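# Find the lighter check weight and put it on the red dish

## Task

Four check weights are present and one weighs less than the rest. Identify it, using the balance if needed: its pointer sits over white when both pans hold equal mass and tips toward the side carrying less. Set that light weight lying flat on the red dish while the other three stay off the dish. Everything other than the weights and the dish must remain upright, and the balance must stay on the furniture it started on.

## Robot and tools

Setup: three identical i2rt Big YAM arms, named arm1, arm2 and arm3. Each has six revolute joints, a two-finger gripper and a wrist camera. Two fixed room cameras, room_a and room_b, also watch the scene. The hand reaches at most about 1.0 m from the joint1 axis.

Frame: a single scene frame in metres, with the origin on the floor and +z up. Calibrated foot (base_link) poses, each foot facing its own +x: arm1 at (-0.017, +1.211, +0.828) with quat wxyz (+0.030, -0.003, -0.002, -1.000); arm2 at (+0.095, -0.011, +0.883) with (+0.025, -0.002, -0.007, +1.000); arm3 at (-0.083, -1.202, +0.816) with (+0.086, +0.005, -0.002, +0.996). The hand point lies between the finger pads, about 1 cm back from the tips. Fingers point along the hand's +z and open along its y.

Tool move: its arguments are one optional object per robot (arm1, arm2, arm3) plus cameras. A robot you leave out gets no new command, but it may still be driving toward its previous target. Each robot object may contain:
- joints: absolute targets, keyed by name. joint1_rad -2.879..2.879 (base yaw, positive is CCW seen from above, 0 points along the foot's +x); joint2_rad 0..3.141 (shoulder, 0 has the upper arm pointing back, positive lifts it up and then forward); joint3_rad 0..3.019 (elbow, 0 is fully folded); joint4_rad -1.692..1.57 (wrist pitch, positive tips the fingers up); joint5_rad -1.57..1.57 (sideways swing, positive goes to the arm's right); joint6_rad -2.094..2.094 (roll, positive is clockwise seen from behind the hand); gripper_m 0..0.093 (fingertip gap in metres). Done tolerances are ±0.045, 0.14, 0.09, 0.055, 0.03, 0.035 rad and ±0.003 m.
- target: one absolute hand pose given as 7 numbers [x, y, z, qw, qx, qy, qz] in the scene frame (metres, unit quaternion), in the same form as the printed 'hand' line. The hand travels in a straight line from its current hand_target toward it. When target is used, joints may only contain gripper_m; anything else gets the call refused.
- speed: top speed of the path, 0.002..0.5 m/s, default 0.25. Rotation is capped at twice this value in rad/s. speed is only allowed together with target.
- min_time_s: 0.1..8 s, the minimum duration of that robot's joint motions.
Example: {"arm2": {"target": [x,y,z,qw,qx,qy,qz], "speed": 0.2, "joints": {"gripper_m": 0.06}}}.
Every motion in one call starts at the same moment. All hand paths in a call finish together, paced by the slowest. A path lasts 0.5 to 10 s, and no action runs past 15 s. The controller keeps each step within 100 mm and 20° of the measured hand pose. The hand lags, may stray, may overshoot speed when the arm is nearly straight, and often stops a centimetre or more from the goal. Joint moves can sweep wide arcs. Paths do not avoid obstacles or the other arms. Unknown keys make the call invalid. Out-of-range values get it refused, and a refusal cancels the later move, wait and finished_scene calls in that reply.
cameras: a list drawn from arm1_cam_wrist, arm2_cam_wrist, arm3_cam_wrist, room_a, room_b, all. [] gives none. If omitted, you get all cameras for a call with no action and none otherwise. A call with no action returns full state, images and the scene number.

Results: each robot shows joint_positions, Joint velocities ('within noise' when still), joint torques (arm joints only, with offsets, counted positive toward larger angles, and joints 3 and 4 wrapping at ±28 N m), hand, hand_target, joint_status and hand_status. The 'move' line reports 'done' or the worst status for each robot that was commanded, e.g. 'move: arm1 done; arm2 time_out'. Robots listed under 'as last shown' were not commanded, and their repeated lines are unchanged. Status words: off_target means the joint stopped short and may keep pushing. time_out means the joint could not finish; it then holds a nearby target and keeps pushing (on_its_own names these). Send the reported position to relieve the push. not_followed, 'joint command not followed' or 'pose unreachable' means a self or arm collision check held the motion back; the gripper part still runs. The 'pictures' line gives the image order, and images can be slightly older than the state.

Gripper: while gripping a hard part at full force, the reading is up to about 5 mm below the part's width (on some grippers up to 2 mm above). Shut on nothing, it reads 0 to 0.003. Command about 5 mm below the width at first touch to get a firm grip. To release, command well above the reading. Force is about 50-64 N per pad.

Other tools: wait(seconds 0..10, cameras) lets time pass with no new commands. zoom_image(camera, region [x0,y0,x1,y1] in pixels, at most 504×504) magnifies the latest image from a camera. finished_scene(scene = current number) ends the scene irreversibly, so the goal must already hold without help.

Cameras: all images are 672×504. Wrist cameras are fisheye, and their poses come from joint readings. Room cameras may be off by about 2° and 9 mm. Calibration matrices map scene to camera coordinates.

Avoid: hard contact or pressing between robots, including closing a gripper on another robot's fingers. Avoid knocking things out of the work area or onto the floor, dropping parts from a height, slamming into fixed or heavy objects, and tipping the balance or removing it from its furniture. Arms keep pushing after contact. Long pushing, holding a load, or staying stretched out heats the motors: MOTOR HOT appears at 85 °C, and at 100 °C the arm goes limp for 30-60 s (keys then show limit_stop_at_motor_heat; resend them afterwards). Loose objects may occasionally get nudged by outside forces.

Each tool is called after "Request:" by a JSON object that holds its "api" and its "payload", one argument or row to a line.

## Session

Request:
{"api": "move", "payload": {

}}

Scene clock: 0.00 s.
Joint torques (N m): no reading
Heat: arm1: hottest joint2_rad 37 °C; arm2: hottest joint2_rad 31 °C; arm3: hottest joint2_rad 36 °C.
Joint velocities: within noise
arm1.joint_positions: joint1_rad=+0.463 joint2_rad=+0.615 joint3_rad=+1.490 joint4_rad=-1.383 joint5_rad=+0.276 joint6_rad=+0.395 gripper_m=+0.09396
arm1.joint_status: not commanded
arm1.hand: x=-0.2166 y=+1.1519 z=+1.4100 quat_wxyz=(-0.119, -0.855, +0.016, +0.505) (m; scene frame)
arm1.hand_target: x=-0.2135 y=+1.1537 z=+1.4229 quat_wxyz=(-0.125, -0.847, +0.018, +0.516) (m; scene frame)
arm1.hand_status: not commanded
arm2.joint_positions: joint1_rad=+0.482 joint2_rad=+0.585 joint3_rad=+1.357 joint4_rad=-1.462 joint5_rad=+0.226 joint6_rad=+0.023 gripper_m=+0.09396
arm2.joint_status: not commanded
arm2.hand: x=-0.1095 y=-0.0683 z=+1.3892 quat_wxyz=(-0.010, +0.891, +0.138, -0.433) (m; scene frame)
arm2.hand_target: x=-0.1075 y=-0.0675 z=+1.4001 quat_wxyz=(-0.007, +0.885, +0.136, -0.444) (m; scene frame)
arm2.hand_status: not commanded
arm3.joint_positions: joint1_rad=-0.065 joint2_rad=+0.649 joint3_rad=+1.390 joint4_rad=-1.161 joint5_rad=-0.034 joint6_rad=-0.702 gripper_m=+0.09396
arm3.joint_status: not commanded
arm3.hand: x=-0.3410 y=-1.1470 z=+1.3892 quat_wxyz=(-0.236, +0.811, +0.203, -0.495) (m; scene frame)
arm3.hand_target: x=-0.3379 y=-1.1478 z=+1.4005 quat_wxyz=(-0.241, +0.804, +0.201, -0.504) (m; scene frame)
arm3.hand_status: not commanded
pictures: arm1_cam_wrist, arm2_cam_wrist, arm3_cam_wrist, room_a, room_b

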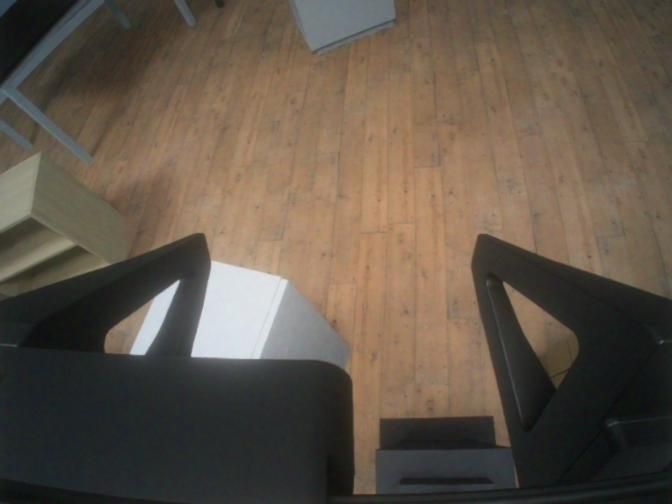

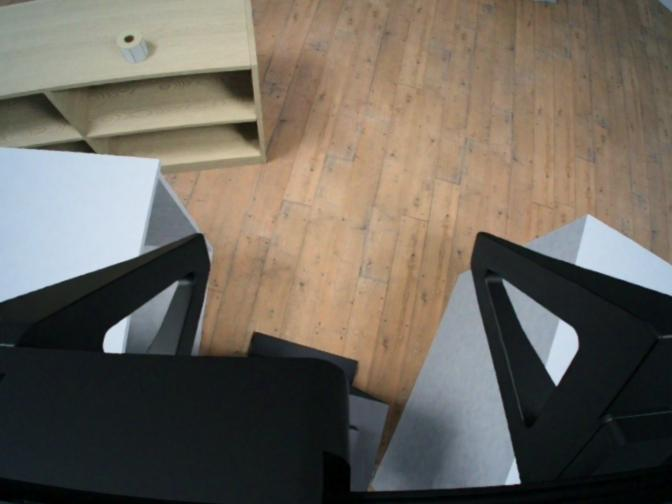

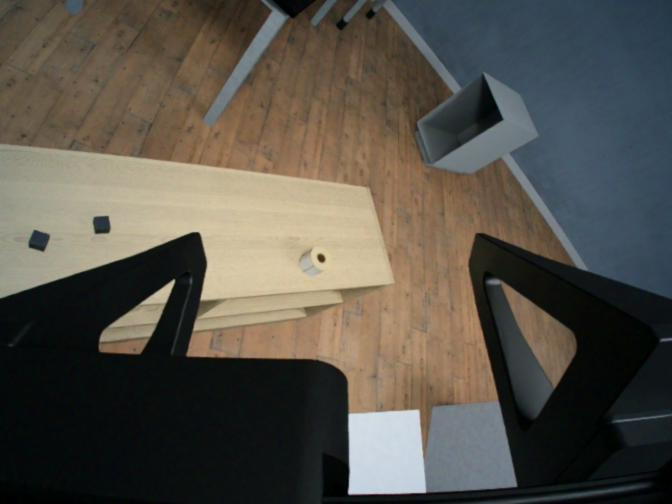

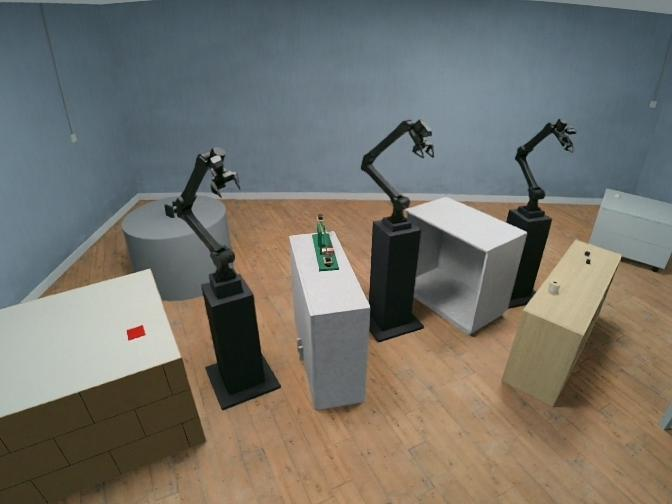

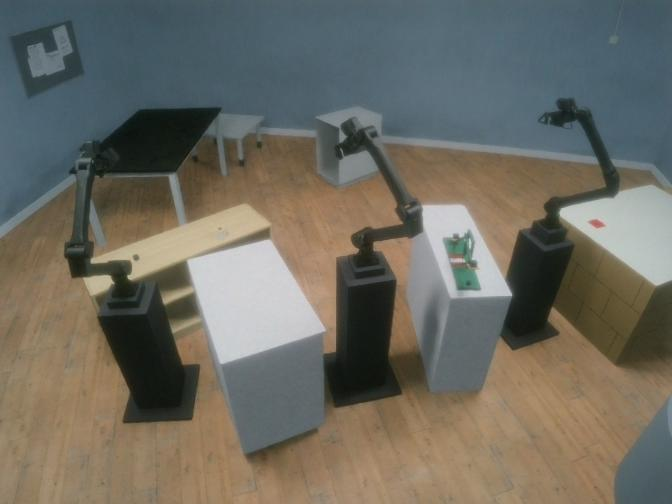

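Request:
{"api": "zoom_image", "payload": {
  "camera": "room_a",
  "region": [270, 190, 370, 290]
}}

Request:
{"api": "zoom_image", "payload": {
  "camera": "room_b",
  "region": [400, 200, 520, 310]
}}

Request:
{"api": "zoom_image", "payload": {
  "camera": "room_a",
  "region": [500, 230, 640, 330]
}}

Request:
{"api": "zoom_image", "payload": {
  "camera": "arm3_cam_wrist",
  "region": [0, 130, 400, 340]
}}

Request:
{"api": "zoom_image", "payload": {
  "camera": "room_b",
  "region": [80, 200, 280, 300]
}}

Request:
{"api": "zoom_image", "payload": {
  "camera": "room_a",
  "region": [0, 260, 220, 400]
}}

Scaled by 5.040 from the camera's 672x504 image, which has a finer 960x720 frame.

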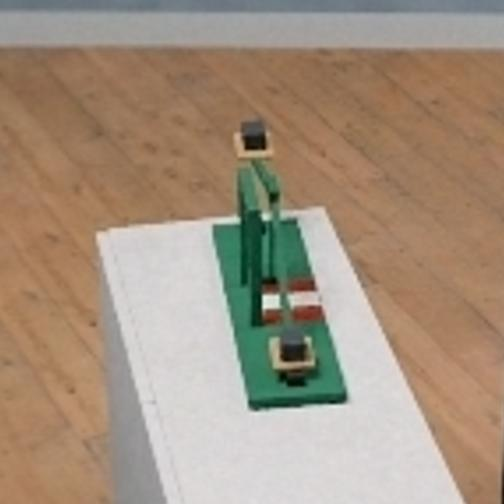

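Scaled by 4.200 from the camera's 672x504 image, which has a finer 960x720 frame.

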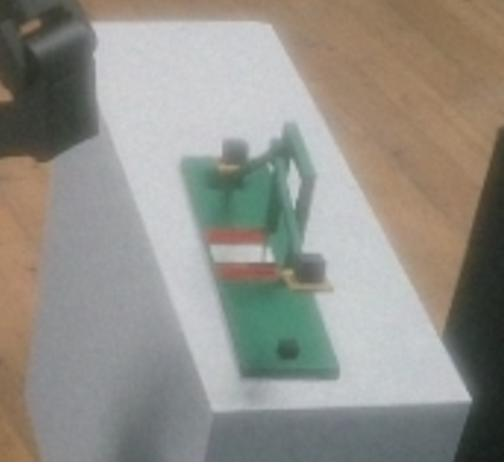

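Scaled by 3.600 from the camera's 672x504 image, which has a finer 960x720 frame.

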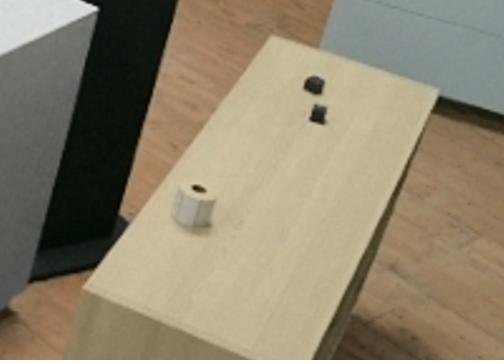

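Scaled by 1.260 from the camera's 672x504 image, which has a finer 960x720 frame.

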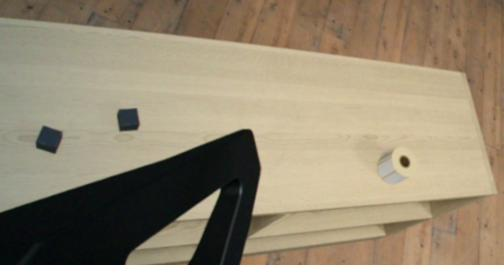

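Scaled by 2.520 from the camera's 672x504 image, which has a finer 960x720 frame.

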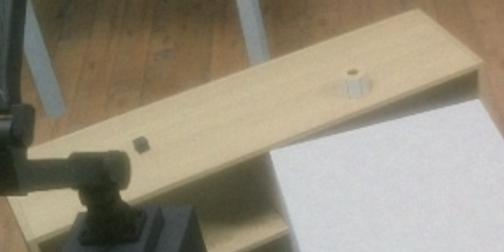

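Scaled by 2.291 from the camera's 672x504 image, which has a finer 960x720 frame.

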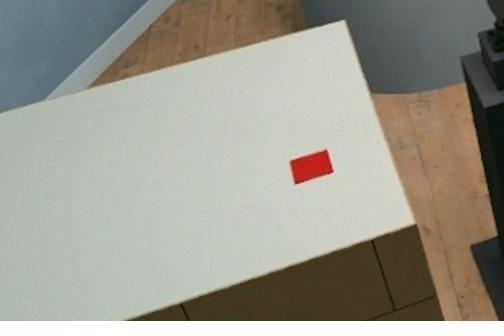

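Request:
{"api": "move", "payload": {
  "arm1": {"joints":{"joint1_rad":1.65,"joint4_rad":-1.15,"joint5_rad":0,"joint6_rad":0}},
  "arm3": {"joints":{"joint1_rad":0.31,"joint4_rad":-1.16,"joint5_rad":0,"joint6_rad":0}},
  "cameras": ["arm1_cam_wrist","arm3_cam_wrist"]
}}

Request:
{"api": "zoom_image", "payload": {
  "camera": "arm1_cam_wrist",
  "region": [200, 60, 500, 290]
}}

Scene clock: 4.90 s.
Joint torques (N m): arm1=[0.62 2.26 10.37 2.7 0.03 -0.26] | arm2=[1.49 2.08 10.95 1.95 0.08 0.11] | arm3=[-0.5 0.44 8.8 1.99 0.15 0.04]
Heat: arm1: hottest joint2_rad 37 °C; arm2: hottest joint2_rad 31 °C; arm3: hottest joint2_rad 36 °C.
move: arm1 done; arm3 done
Joint velocities: within noise
arm1.joint_positions: joint1_rad=+1.636 joint2_rad=+0.615 joint3_rad=+1.490 joint4_rad=-1.170 joint5_rad=+0.002 joint6_rad=+0.014 gripper_m=+0.09397
arm1.joint_status: all done
arm1.hand: x=+0.0159 y=+0.9822 z=+1.4547 quat_wxyz=(-0.448, -0.534, -0.599, +0.395) (m; scene frame)
arm1.hand_target: x=+0.0191 y=+0.9867 z=+1.4715 quat_wxyz=(-0.462, -0.516, -0.597, +0.406) (m; scene frame)
arm1.hand_status: not commanded
arm2: as last shown
arm3.joint_positions: joint1_rad=+0.303 joint2_rad=+0.649 joint3_rad=+1.390 joint4_rad=-1.161 joint5_rad=-0.003 joint6_rad=-0.009 gripper_m=+0.09396
arm3.joint_status: all done
arm3.hand: x=-0.3450 y=-1.2402 z=+1.3887 quat_wxyz=(+0.032, +0.834, +0.062, -0.547) (m; scene frame)
arm3.hand_target: x=-0.3414 y=-1.2410 z=+1.3994 quat_wxyz=(+0.036, +0.828, +0.059, -0.556) (m; scene frame)
arm3.hand_status: not commanded
pictures: arm1_cam_wrist, arm3_cam_wrist
camera_calibration:
arm1_cam_wrist: T_world_to_cam=[[-0.99304, -0.117749, -0.00274767, 0.135454], [-0.0926524, 0.795366, -0.599007, 0.0946171], [0.0727178, -0.594583, -0.800739, 1.87517], [0, 0, 0, 1]] pos_world=[0.00691959, 1.05564, 1.55857]
arm3_cam_wrist: T_world_to_cam=[[-0.133997, 0.990976, 0.00348586, 1.1797], [0.850088, 0.116753, -0.513535, 1.15374], [-0.509308, -0.0658487, -0.858061, 1.0607], [0, 0, 0, 1]] pos_world=[-0.282479, -1.23391, 1.49852]

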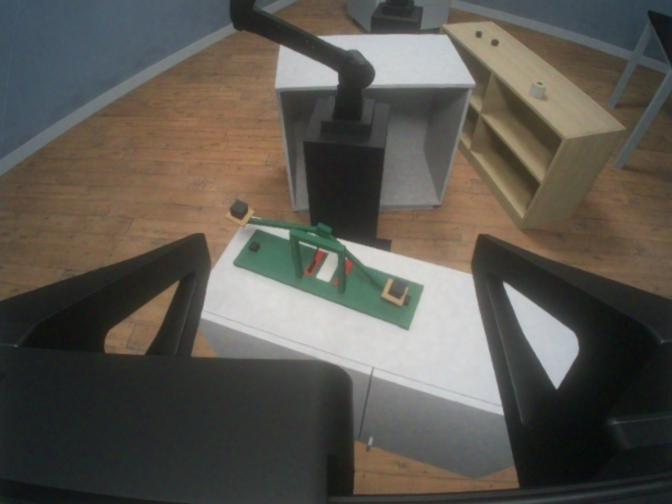

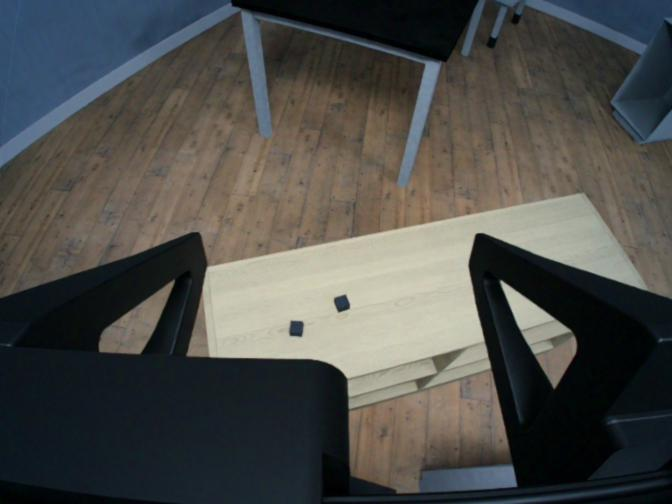

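Scaled by 1.680 from the camera's 672x504 image, which has a finer 960x720 frame.

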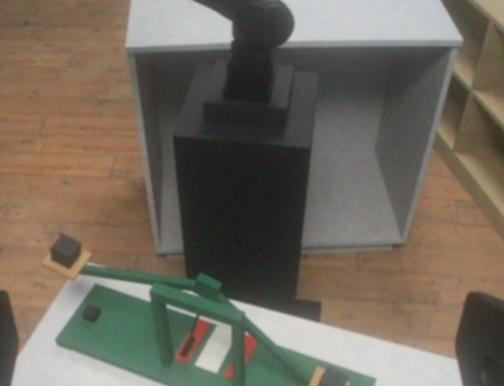

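Request:
{"api": "move", "payload": {
  "arm1": {"target":[0.290,0.535,1.03,0.2529,0.516,0.802,-0.1627],"speed":0.4,"joints":{"gripper_m":0.07}},
  "cameras": ["arm1_cam_wrist","room_a"]
}}

Request:
{"api": "zoom_image", "payload": {
  "camera": "arm1_cam_wrist",
  "region": [200, 150, 500, 400]
}}

Scene clock: 11.40 s.
Joint torques (N m): arm1=[0.97 -15.38 15.49 0.84 -0.06 -0.21] | arm2=[1.61 2.14 11 1.92 0.07 0.11] | arm3=[-0.62 0.38 8.83 1.96 0.14 0.06]
Heat: arm1: hottest joint2_rad 37 °C; arm2: hottest joint2_rad 31 °C; arm3: hottest joint2_rad 36 °C.
move: arm1 off_target
Joint velocities: within noise
arm1.joint_positions: joint1_rad=+1.920 joint2_rad=+1.932 joint3_rad=+1.734 joint4_rad=-0.807 joint5_rad=-0.007 joint6_rad=+0.015 gripper_m=+0.07010
arm1.joint_status: all done
arm1.hand: x=+0.2744 y=+0.5462 z=+1.0054 quat_wxyz=(-0.235, -0.531, -0.800, +0.152) (m; scene frame)
arm1.hand_target: x=+0.2895 y=+0.5366 z=+1.0301 quat_wxyz=(-0.253, -0.516, -0.802, +0.163) (m; scene frame)
arm1.hand_status: off_target (0.031 m and 3.0 deg from the pose sent, 0.675 m and 42.1 deg at the start)
arm2, arm3: as last shown
pictures: arm1_cam_wrist, room_a
camera_calibration:
arm1_cam_wrist: T_world_to_cam=[[-0.920445, -0.390866, -0.00241025, 0.468388], [-0.390036, 0.918051, 0.0710908, -0.462827], [-0.0255742, 0.0663752, -0.997467, 1.10121], [0, 0, 0, 1]] pos_world=[0.278769, 0.534882, 1.13245]

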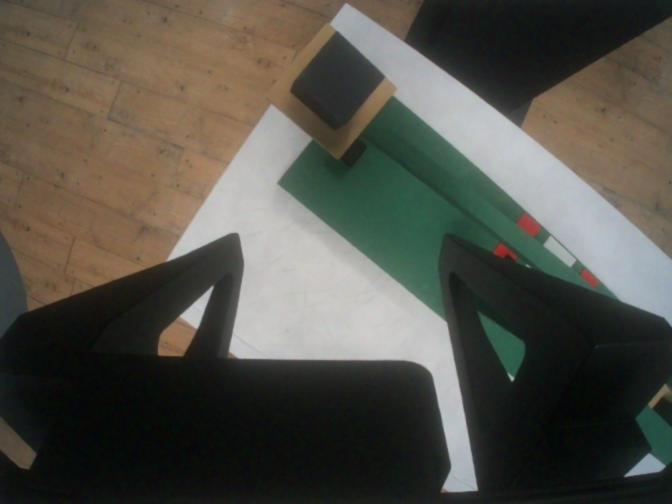

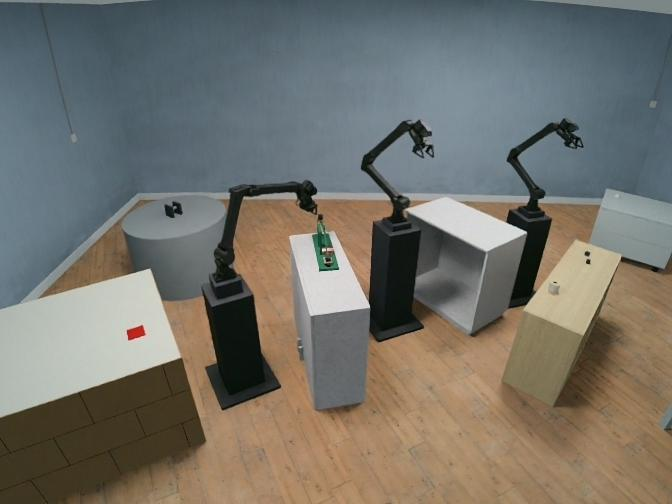

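Scaled by 1.680 from the camera's 672x504 image, which has a finer 960x720 frame.

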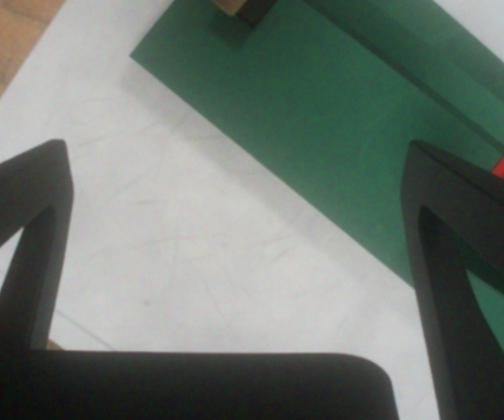

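Request:
{"api": "move", "payload": {
  "arm1": {"target":[0.351,0.505,1.0,0.2004,0.774,0.5221,-0.2971],"speed":0.3},
  "cameras": ["arm1_cam_wrist","room_b"]
}}

Request:
{"api": "zoom_image", "payload": {
  "camera": "room_b",
  "region": [400, 180, 560, 300]
}}

Scene clock: 14.90 s.
Joint torques (N m): arm1=[0.09 -16.91 15.42 0.73 0.54 0.03] | arm2=[1.73 2.08 11 1.92 0.07 0.1] | arm3=[-0.56 0.38 8.83 1.95 0.14 0.05]
Heat: arm1: hottest joint3_rad 39 °C; arm2: hottest joint3_rad 32 °C; arm3: hottest joint2_rad 36 °C.
move: arm1 off_target
Joint velocities: within noise
arm1.joint_positions: joint1_rad=+2.101 joint2_rad=+2.223 joint3_rad=+2.133 joint4_rad=-1.054 joint5_rad=+0.580 joint6_rad=+0.829 gripper_m=+0.07010
arm1.joint_status: not commanded
arm1.hand: x=+0.3377 y=+0.5137 z=+0.9856 quat_wxyz=(-0.182, -0.772, -0.531, +0.298) (m; scene frame)
arm1.hand_target: x=+0.3505 y=+0.5062 z=+1.0002 quat_wxyz=(-0.201, -0.774, -0.522, +0.297) (m; scene frame)
arm1.hand_status: off_target (0.021 m and 2.4 deg from the pose sent, 0.087 m and 45.9 deg at the start)
arm2, arm3: as last shown
pictures: arm1_cam_wrist, room_b
camera_calibration:
arm1_cam_wrist: T_world_to_cam=[[-0.928492, 0.369262, 0.0393354, 0.0851133], [0.365832, 0.927742, -0.073907, -0.524298], [-0.0637841, -0.0542319, -0.996489, 1.15915], [0, 0, 0, 1]] pos_world=[0.344767, 0.517847, 1.11298]

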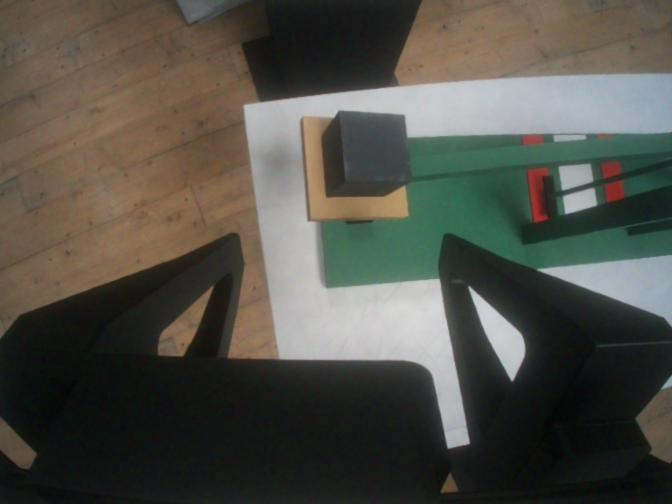

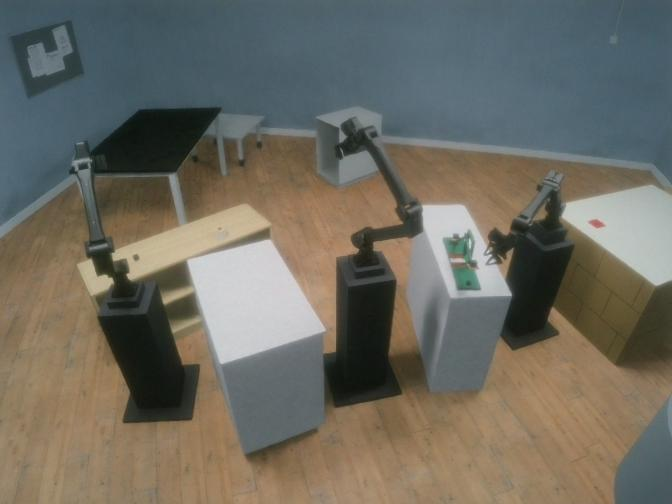

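Scaled by 3.150 from the camera's 672x504 image, which has a finer 960x720 frame.

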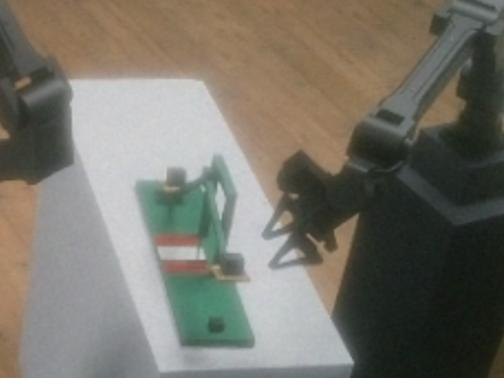

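Request:
{"api": "move", "payload": {
  "arm1": {"target":[0.325,0.479,0.964,0.2004,0.774,0.5221,-0.2971],"speed":0.15},
  "cameras": ["arm1_cam_wrist","room_b"]
}}

Request:
{"api": "zoom_image", "payload": {
  "camera": "room_b",
  "region": [440, 220, 520, 290]
}}

Scene clock: 17.07 s.
Joint torques (N m): arm1=[-1.03 -18.08 12.96 1.61 0.34 -0.23] | arm2=[1.44 2.32 10.93 1.94 0.09 0.1] | arm3=[-0.56 0.44 8.83 1.99 0.15 0.06]
Heat: arm1: hottest joint3_rad 39 °C; arm2: hottest joint3_rad 32 °C; arm3: hottest joint2_rad 36 °C.
move: arm1 off_target
Joint velocities: within noise
arm1.joint_positions: joint1_rad=+2.067 joint2_rad=+2.264 joint3_rad=+2.133 joint4_rad=-0.981 joint5_rad=+0.563 joint6_rad=+0.807 gripper_m=+0.07010
arm1.joint_status: not commanded
arm1.hand: x=+0.3238 y=+0.4897 z=+0.9596 quat_wxyz=(-0.190, -0.776, -0.524, +0.295) (m; scene frame)
arm1.hand_target: x=+0.3248 y=+0.4794 z=+0.9641 quat_wxyz=(-0.201, -0.774, -0.522, +0.297) (m; scene frame)
arm1.hand_status: off_target (0.012 m and 1.3 deg from the pose sent, 0.043 m and 2.4 deg at the start)
arm2, arm3: as last shown
pictures: arm1_cam_wrist, room_b
camera_calibration:
arm1_cam_wrist: T_world_to_cam=[[-0.924971, 0.379597, 0.0182787, 0.0960193], [0.377104, 0.922735, -0.0796991, -0.494486], [-0.0471199, -0.0668264, -0.996651, 1.13194], [0, 0, 0, 1]] pos_world=[0.328625, 0.495475, 1.08699]

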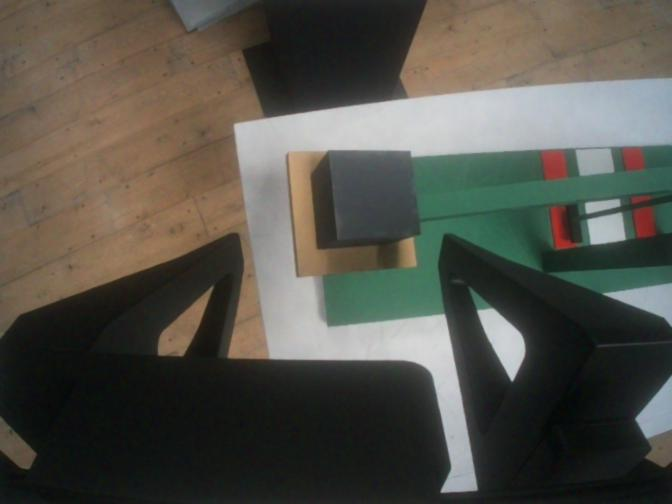

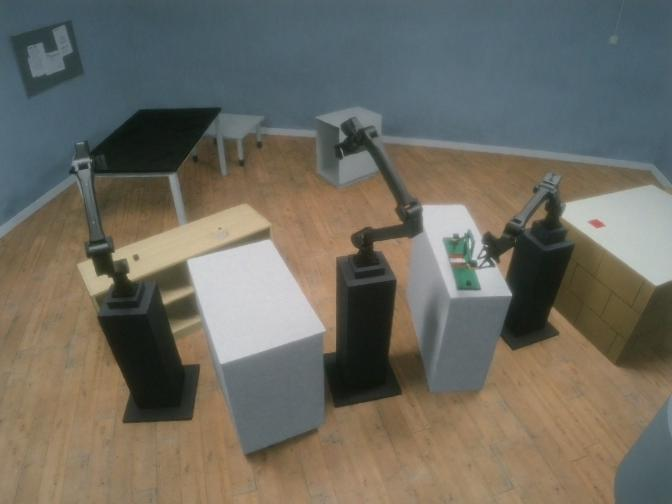

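Scaled by 6.300 from the camera's 672x504 image, which has a finer 960x720 frame.

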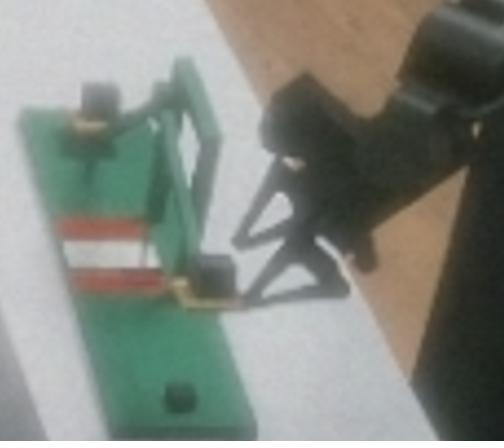

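Request:
{"api": "move", "payload": {
  "arm1": {"target":[0.306,0.461,0.960,0.2004,0.774,0.5221,-0.2971],"speed":0.1},
  "cameras": ["arm1_cam_wrist","room_b","room_a"]
}}

Request:
{"api": "zoom_image", "payload": {
  "camera": "room_b",
  "region": [440, 220, 520, 290]
}}

Request:
{"api": "zoom_image", "payload": {
  "camera": "room_a",
  "region": [280, 180, 360, 250]
}}

Scene clock: 19.00 s.
Joint torques (N m): arm1=[-0.85 -18.02 14.27 1.63 0.32 -0.26] | arm2=[1.49 2.02 10.95 1.98 0.08 0.11] | arm3=[-0.62 0.38 8.83 1.96 0.14 0.06]
Heat: arm1: hottest joint3_rad 40 °C; arm2: hottest joint3_rad 32 °C; arm3: hottest joint2_rad 36 °C.
move: arm1 off_target
Joint velocities: within noise
arm1.joint_positions: joint1_rad=+2.033 joint2_rad=+2.278 joint3_rad=+2.133 joint4_rad=-0.960 joint5_rad=+0.547 joint6_rad=+0.772 gripper_m=+0.07010
arm1.joint_status: not commanded
arm1.hand: x=+0.3034 y=+0.4757 z=+0.9496 quat_wxyz=(-0.184, -0.776, -0.526, +0.295) (m; scene frame)
arm1.hand_target: x=+0.3055 y=+0.4619 z=+0.9604 quat_wxyz=(-0.201, -0.774, -0.522, +0.297) (m; scene frame)
arm1.hand_status: off_target (0.018 m and 2.0 deg from the pose sent, 0.034 m and 1.3 deg at the start)
arm2, arm3: as last shown
pictures: arm1_cam_wrist, room_a, room_b
camera_calibration:
arm1_cam_wrist: T_world_to_cam=[[-0.925052, 0.378824, 0.0277753, 0.0741063], [0.376177, 0.923808, -0.071201, -0.483046], [-0.0526317, -0.0554162, -0.997075, 1.1167], [0, 0, 0, 1]] pos_world=[0.309036, 0.480052, 1.07698]

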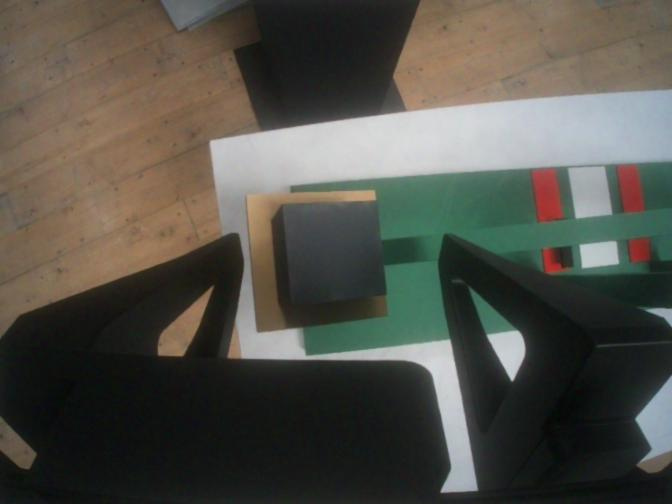

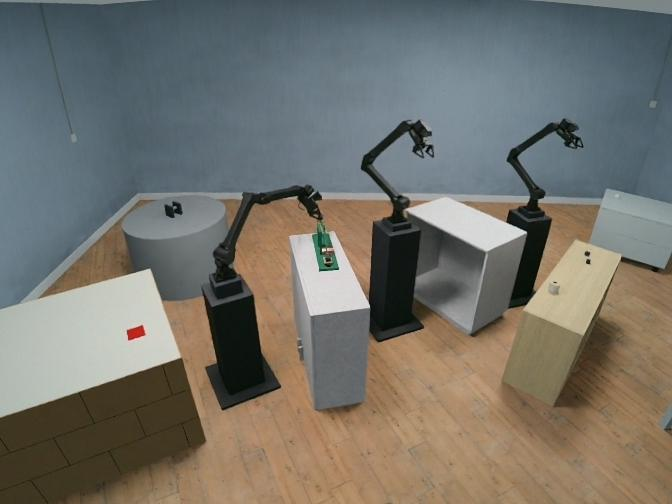

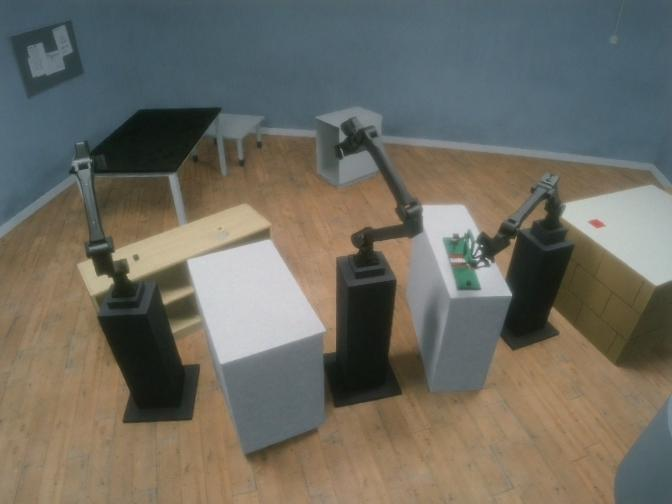

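Scaled by 6.300 from the camera's 672x504 image, which has a finer 960x720 frame.

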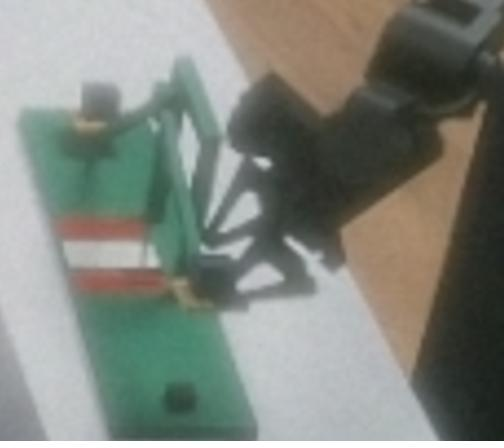

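Scaled by 6.300 from the camera's 672x504 image, which has a finer 960x720 frame.

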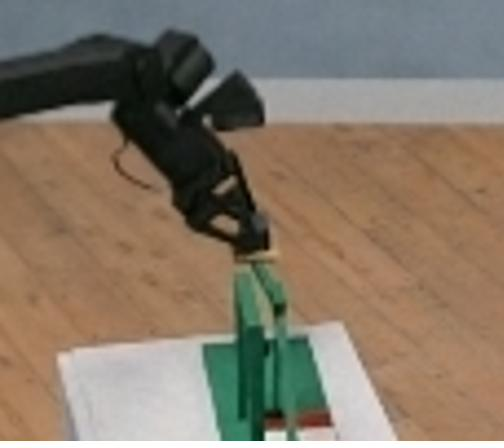

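Request:
{"api": "move", "payload": {
  "arm1": {"joints":{"gripper_m":0.018}},
  "cameras": ["arm1_cam_wrist"]
}}

Scene clock: 19.87 s.
Joint torques (N m): arm1=[-0.62 -17.67 14.2 1.69 0.34 -0.24] | arm2=[1.55 2.26 10.97 1.92 0.09 0.12] | arm3=[-0.5 0.44 8.8 2 0.14 0.05]
Heat: arm1: hottest joint3_rad 40 °C; arm2: hottest joint3_rad 32 °C; arm3: hottest joint2_rad 36 °C.
move: arm1 off_target
Joint velocities: within noise
arm1.joint_positions: joint1_rad=+2.033 joint2_rad=+2.278 joint3_rad=+2.133 joint4_rad=-0.960 joint5_rad=+0.545 joint6_rad=+0.771 gripper_m=+0.03492
arm1.joint_status: gripper_m off_target (ended at +0.03495, target +0.01800)
arm1.hand: x=+0.3036 y=+0.4757 z=+0.9495 quat_wxyz=(-0.184, -0.776, -0.526, +0.294) (m; scene frame)
arm1.hand_target: x=+0.3055 y=+0.4619 z=+0.9605 quat_wxyz=(-0.201, -0.774, -0.522, +0.297) (m; scene frame)
arm1.hand_status: not commanded
arm2, arm3: as last shown
pictures: arm1_cam_wrist
camera_calibration:
arm1_cam_wrist: T_world_to_cam=[[-0.92549, 0.377781, 0.0273712, 0.0753079], [0.375192, 0.924259, -0.0705475, -0.483606], [-0.0519496, -0.0550216, -0.997133, 1.11636], [0, 0, 0, 1]] pos_world=[0.309136, 0.479951, 1.07698]

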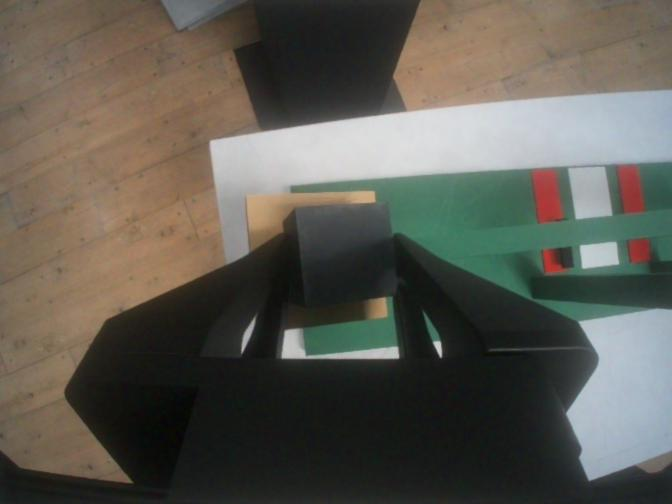

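Request:
{"api": "move", "payload": {
  "arm1": {"target":[0.315,0.49,1.10,0.2004,0.774,0.5221,-0.2971],"speed":0.2}
}}

Request:
{"api": "move", "payload": {
  "arm1": {"joints":{"joint1_rad":-1.45,"joint2_rad":1.6,"joint3_rad":0.9,"joint4_rad":-0.15,"joint5_rad":0,"joint6_rad":0},"min_time_s":4},
  "cameras": ["arm1_cam_wrist","room_a"]
}}

Scene clock: 22.57 s.
Joint torques (N m): arm1=[0.5 -18.9 16.39 0.77 0.59 0.02] | arm2=[1.55 2.14 10.95 1.96 0.08 0.11] | arm3=[-0.62 0.5 8.79 1.99 0.14 0.05]
Heat: arm1: hottest joint3_rad 41 °C; arm2: hottest joint3_rad 33 °C; arm3: hottest joint2_rad 36 °C.
move: arm1 off_target
Joint velocities: within noise
arm1.joint_positions: joint1_rad=+2.043 joint2_rad=+2.233 joint3_rad=+2.366 joint4_rad=-1.277 joint5_rad=+0.552 joint6_rad=+0.775 gripper_m=+0.03492
arm1.joint_status: not commanded
arm1.hand: x=+0.3014 y=+0.4950 z=+1.0657 quat_wxyz=(-0.167, -0.775, -0.534, +0.295) (m; scene frame)
arm1.hand_target: x=+0.3139 y=+0.4922 z=+1.0998 quat_wxyz=(-0.201, -0.774, -0.522, +0.297) (m; scene frame)
arm1.hand_status: off_target (0.037 m and 4.0 deg from the pose sent, 0.152 m and 2.0 deg at the start; pose on its path clipped on 14 of 62 steps)
arm2, arm3: as last shown
pictures: none

Scene clock: 27.23 s.
Joint torques (N m): arm1=[0.26 -12.69 9.16 2.22 -0.01 -0.26] | arm2=[1.61 2.2 10.95 1.98 0.07 0.11] | arm3=[-0.62 0.44 8.8 1.96 0.14 0.05]
Heat: arm1: hottest joint3_rad 42 °C; arm2: hottest joint3_rad 34 °C; arm3: hottest joint2_rad 36 °C.
move: arm1 done
Joint velocities: within noise
arm1.joint_positions: joint1_rad=-1.449 joint2_rad=+1.634 joint3_rad=+0.889 joint4_rad=-0.171 joint5_rad=+0.002 joint6_rad=+0.014 gripper_m=+0.03492
arm1.joint_status: all done
arm1.hand: x=-0.1143 y=+1.7480 z=+0.8747 quat_wxyz=(+0.201, -0.723, +0.613, +0.249) (m; scene frame)
arm1.hand_target: x=-0.1163 y=+1.7594 z=+0.9009 quat_wxyz=(+0.222, -0.719, +0.600, +0.272) (m; scene frame)
arm1.hand_status: not commanded
arm2.joint_positions: joint1_rad=+0.482 joint2_rad=+0.585 joint3_rad=+1.357 joint4_rad=-1.462 joint5_rad=+0.226 joint6_rad=+0.023 gripper_m=+0.09396
arm2.joint_status: not commanded
arm2.hand: x=-0.1095 y=-0.0683 z=+1.3892 quat_wxyz=(-0.010, +0.891, +0.138, -0.433) (m; scene frame)
arm2.hand_target: x=-0.1075 y=-0.0675 z=+1.4001 quat_wxyz=(-0.007, +0.885, +0.136, -0.444) (m; scene frame)
arm2.hand_status: not commanded
arm3: as last shown
pictures: arm1_cam_wrist, room_a
camera_calibration:
arm1_cam_wrist: T_world_to_cam=[[0.985599, 0.168724, -0.0112955, -0.172397], [0.168568, -0.985596, -0.0136079, 1.75705], [-0.0134287, 0.0115079, -0.999844, 0.980526], [0, 0, 0, 1]] pos_world=[-0.113101, 1.74955, 1.00233]

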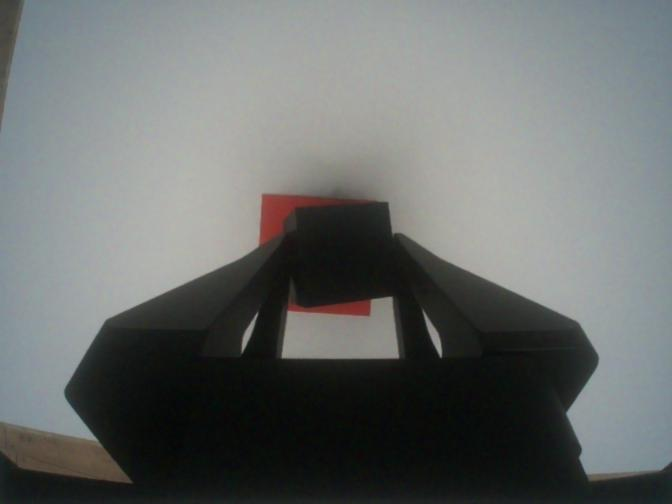

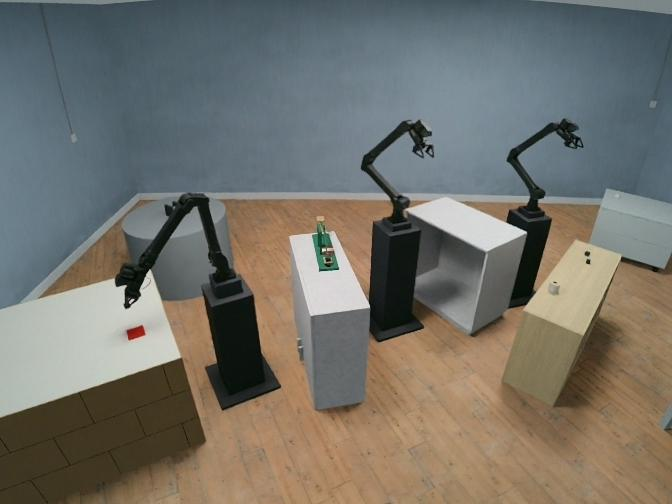

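Request:
{"api": "move", "payload": {
  "arm1": {"target":[-0.137,1.757,0.800,0.2408,-0.7106,0.5960,0.2869],"speed":0.12},
  "cameras": ["arm1_cam_wrist","room_a"]
}}

Request:
{"api": "zoom_image", "payload": {
  "camera": "room_a",
  "region": [90, 280, 190, 360]
}}

Scene clock: 29.73 s.
Joint torques (N m): arm1=[0.38 -10.29 7.05 2.47 0.14 0.06] | arm2=[1.44 2.14 10.93 1.91 0.07 0.11] | arm3=[-0.62 0.38 8.81 1.99 0.14 0.06]
Heat: arm1: hottest joint3_rad 42 °C; arm2: hottest joint3_rad 34 °C; arm3: hottest joint2_rad 36 °C.
move: arm1 off_target
Joint velocities: within noise
arm1.joint_positions: joint1_rad=-1.414 joint2_rad=+1.833 joint3_rad=+0.804 joint4_rad=+0.201 joint5_rad=+0.041 joint6_rad=+0.020 gripper_m=+0.03492
arm1.joint_status: not commanded
arm1.hand: x=-0.1282 y=+1.7501 z=+0.7951 quat_wxyz=(+0.236, -0.715, +0.598, +0.274) (m; scene frame)
arm1.hand_target: x=-0.1369 y=+1.7567 z=+0.8000 quat_wxyz=(+0.240, -0.711, +0.596, +0.287) (m; scene frame)
arm1.hand_status: off_target (0.012 m and 1.7 deg from the pose sent, 0.079 m and 6.7 deg at the start)
arm2: as last shown
arm3.joint_positions: joint1_rad=+0.303 joint2_rad=+0.649 joint3_rad=+1.390 joint4_rad=-1.161 joint5_rad=-0.003 joint6_rad=-0.009 gripper_m=+0.09396
arm3.joint_status: not commanded
arm3.hand: x=-0.3450 y=-1.2402 z=+1.3887 quat_wxyz=(+0.032, +0.834, +0.062, -0.547) (m; scene frame)
arm3.hand_target: x=-0.3414 y=-1.2410 z=+1.3994 quat_wxyz=(+0.036, +0.828, +0.059, -0.556) (m; scene frame)
arm3.hand_status: not commanded
pictures: arm1_cam_wrist, room_a
camera_calibration:
arm1_cam_wrist: T_world_to_cam=[[0.984751, 0.173518, 0.0124884, -0.187365], [0.173881, -0.979469, -0.10201, 1.82059], [-0.00546867, 0.102626, -0.994705, 0.738153], [0, 0, 0, 1]] pos_world=[-0.128021, 1.73996, 0.922302]

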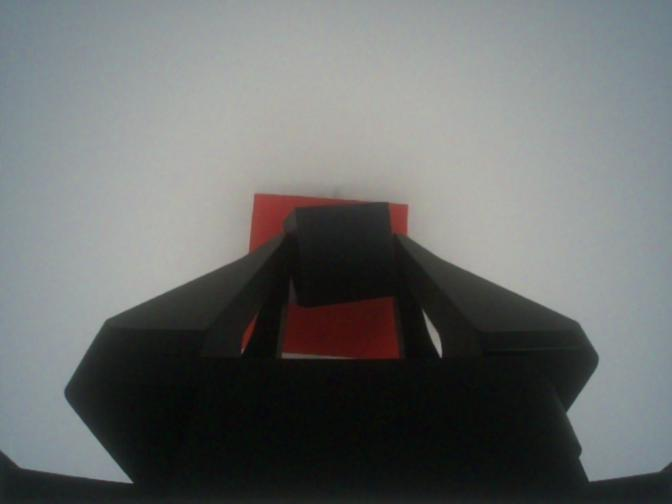

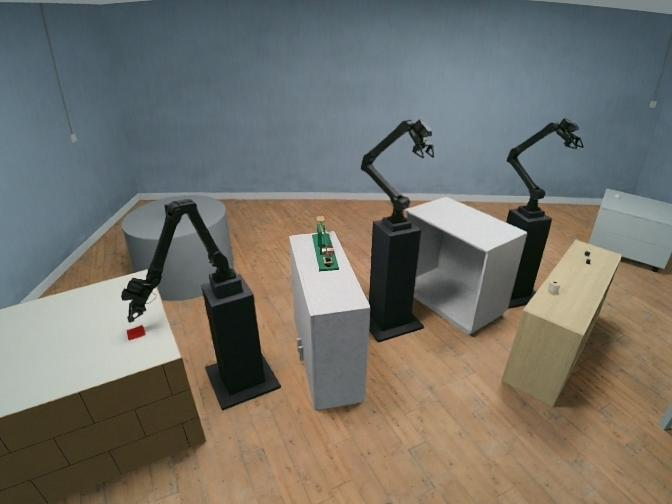

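Scaled by 5.040 from the camera's 672x504 image, which has a finer 960x720 frame.

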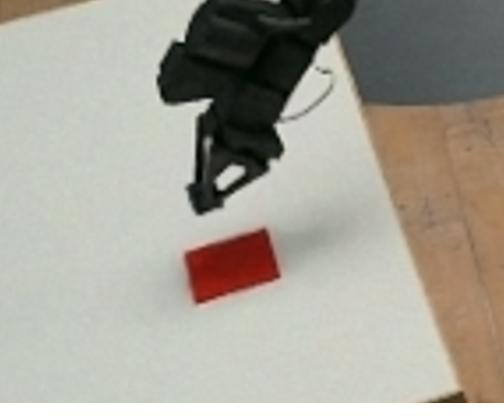

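Request:
{"api": "move", "payload": {
  "arm1": {"target":[-0.145,1.750,0.745,0.2408,-0.7106,0.5960,0.2869],"speed":0.1},
  "cameras": ["arm1_cam_wrist","room_a"]
}}

Request:
{"api": "zoom_image", "payload": {
  "camera": "room_a",
  "region": [110, 295, 170, 350]
}}

Scene clock: 31.73 s.
Joint torques (N m): arm1=[0.62 -10.58 5.67 2.5 0.18 0.06] | arm2=[1.44 2.2 10.95 1.99 0.09 0.11] | arm3=[-0.56 0.38 8.81 2 0.14 0.06]
Heat: arm1: hottest joint3_rad 41 °C; arm2: hottest joint3_rad 34 °C; arm3: hottest joint2_rad 36 °C.
move: arm1 off_target
Joint velocities: within noise
arm1.joint_positions: joint1_rad=-1.393 joint2_rad=+1.979 joint3_rad=+0.794 joint4_rad=+0.357 joint5_rad=+0.056 joint6_rad=+0.035 gripper_m=+0.03492
arm1.joint_status: not commanded
arm1.hand: x=-0.1362 y=+1.7439 z=+0.7410 quat_wxyz=(+0.236, -0.715, +0.598, +0.274) (m; scene frame)
arm1.hand_target: x=-0.1450 y=+1.7497 z=+0.7451 quat_wxyz=(+0.240, -0.711, +0.596, +0.287) (m; scene frame)
arm1.hand_status: off_target (0.011 m and 1.6 deg from the pose sent, 0.053 m and 1.7 deg at the start)
arm2, arm3: as last shown
pictures: arm1_cam_wrist, room_a
camera_calibration:
arm1_cam_wrist: T_world_to_cam=[[0.984771, 0.173368, 0.0130077, -0.177807], [0.173782, -0.979412, -0.10272, 1.81081], [-0.00506856, 0.103416, -0.994625, 0.683557], [0, 0, 0, 1]] pos_world=[-0.136121, 1.73366, 0.868203]

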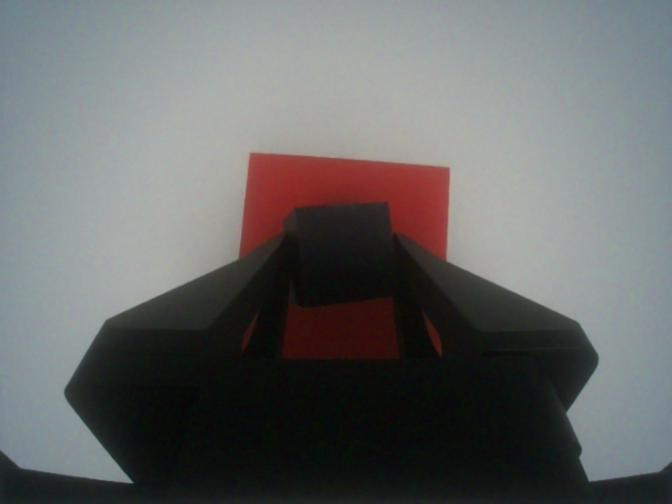

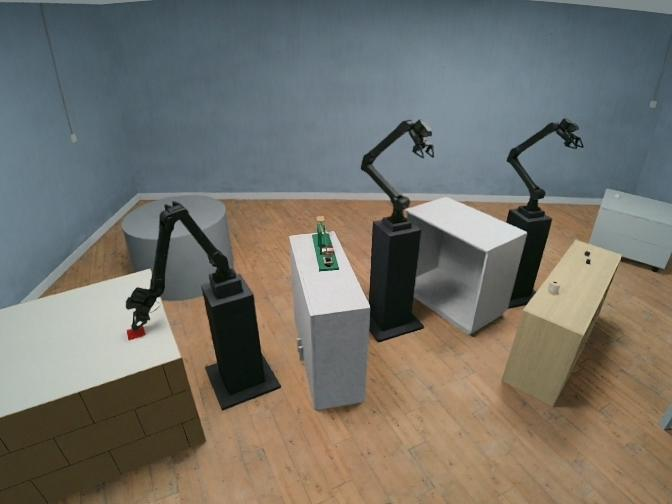

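Scaled by 8.400 from the camera's 672x504 image, which has a finer 960x720 frame.

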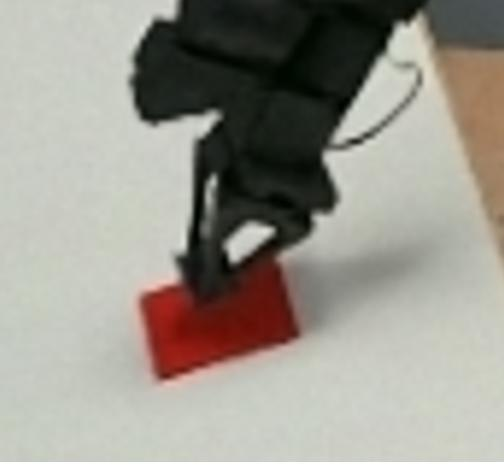

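Request:
{"api": "move", "payload": {
  "arm1": {"target":[-0.145,1.750,0.730,0.2408,-0.7106,0.5960,0.2869],"speed":0.05}
}}

Request:
{"api": "move", "payload": {
  "arm1": {"target":[-0.145,1.750,0.722,0.2408,-0.7106,0.5960,0.2869],"speed":0.05},
  "cameras": ["arm1_cam_wrist","room_a"]
}}

Request:
{"api": "zoom_image", "payload": {
  "camera": "room_a",
  "region": [110, 295, 170, 350]
}}

Scene clock: 33.27 s.
Joint torques (N m): arm1=[0.79 -10.11 5.65 2.47 0.15 0.05] | arm2=[1.67 2.14 10.97 1.95 0.07 0.09] | arm3=[-0.62 0.44 8.81 2 0.14 0.05]
Heat: arm1: hottest joint3_rad 41 °C; arm2: hottest joint3_rad 34 °C; arm3: hottest joint2_rad 36 °C.
move: arm1 off_target
Joint velocities: within noise
arm1.joint_positions: joint1_rad=-1.393 joint2_rad=+2.021 joint3_rad=+0.794 joint4_rad=+0.396 joint5_rad=+0.056 joint6_rad=+0.036 gripper_m=+0.03492
arm1.joint_status: not commanded
arm1.hand: x=-0.1358 y=+1.7417 z=+0.7259 quat_wxyz=(+0.235, -0.715, +0.598, +0.273) (m; scene frame)
arm1.hand_target: x=-0.1450 y=+1.7496 z=+0.7302 quat_wxyz=(+0.240, -0.711, +0.596, +0.287) (m; scene frame)
arm1.hand_status: off_target (0.013 m and 1.8 deg from the pose sent, 0.015 m and 1.6 deg at the start)
arm2, arm3: as last shown
pictures: none

Scene clock: 34.23 s.
Joint torques (N m): arm1=[0.67 -9.82 5.81 2.28 0.13 0.03] | arm2=[1.49 2.37 10.99 1.91 0.1 0.1] | arm3=[-0.56 0.38 8.77 1.98 0.14 0.06]
Heat: arm1: hottest joint3_rad 41 °C; arm2: hottest joint3_rad 35 °C; arm3: hottest joint2_rad 36 °C.
move: arm1 off_target
Joint velocities: within noise
arm1.joint_positions: joint1_rad=-1.393 joint2_rad=+2.033 joint3_rad=+0.794 joint4_rad=+0.419 joint5_rad=+0.057 joint6_rad=+0.036 gripper_m=+0.03492
arm1.joint_status: not commanded
arm1.hand: x=-0.1360 y=+1.7431 z=+0.7235 quat_wxyz=(+0.239, -0.714, +0.597, +0.277) (m; scene frame)
arm1.hand_target: x=-0.1450 y=+1.7495 z=+0.7221 quat_wxyz=(+0.240, -0.711, +0.596, +0.287) (m; scene frame)
arm1.hand_status: off_target (0.011 m and 1.2 deg from the pose sent, 0.013 m and 1.8 deg at the start)
arm2, arm3: as last shown
pictures: arm1_cam_wrist, room_a
camera_calibration:
arm1_cam_wrist: T_world_to_cam=[[0.984973, 0.17221, 0.0131346, -0.175716], [0.172595, -0.978703, -0.111132, 1.81281], [-0.00628321, 0.111729, -0.993719, 0.650827], [0, 0, 0, 1]] pos_world=[-0.135718, 1.73175, 0.850508]

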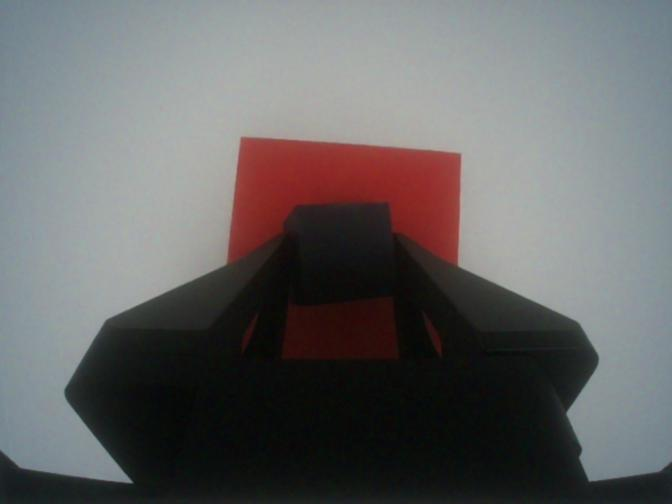

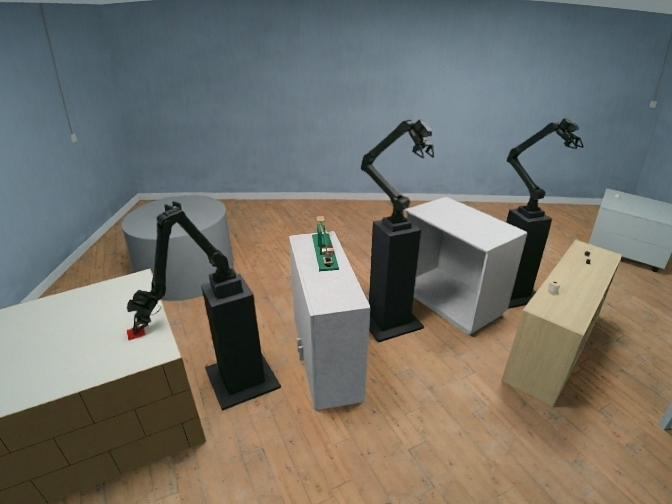

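Scaled by 8.400 from the camera's 672x504 image, which has a finer 960x720 frame.

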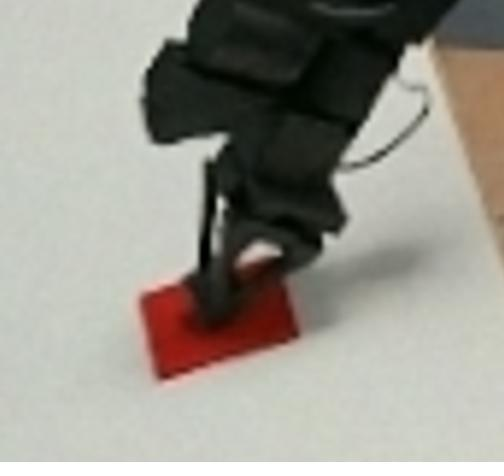

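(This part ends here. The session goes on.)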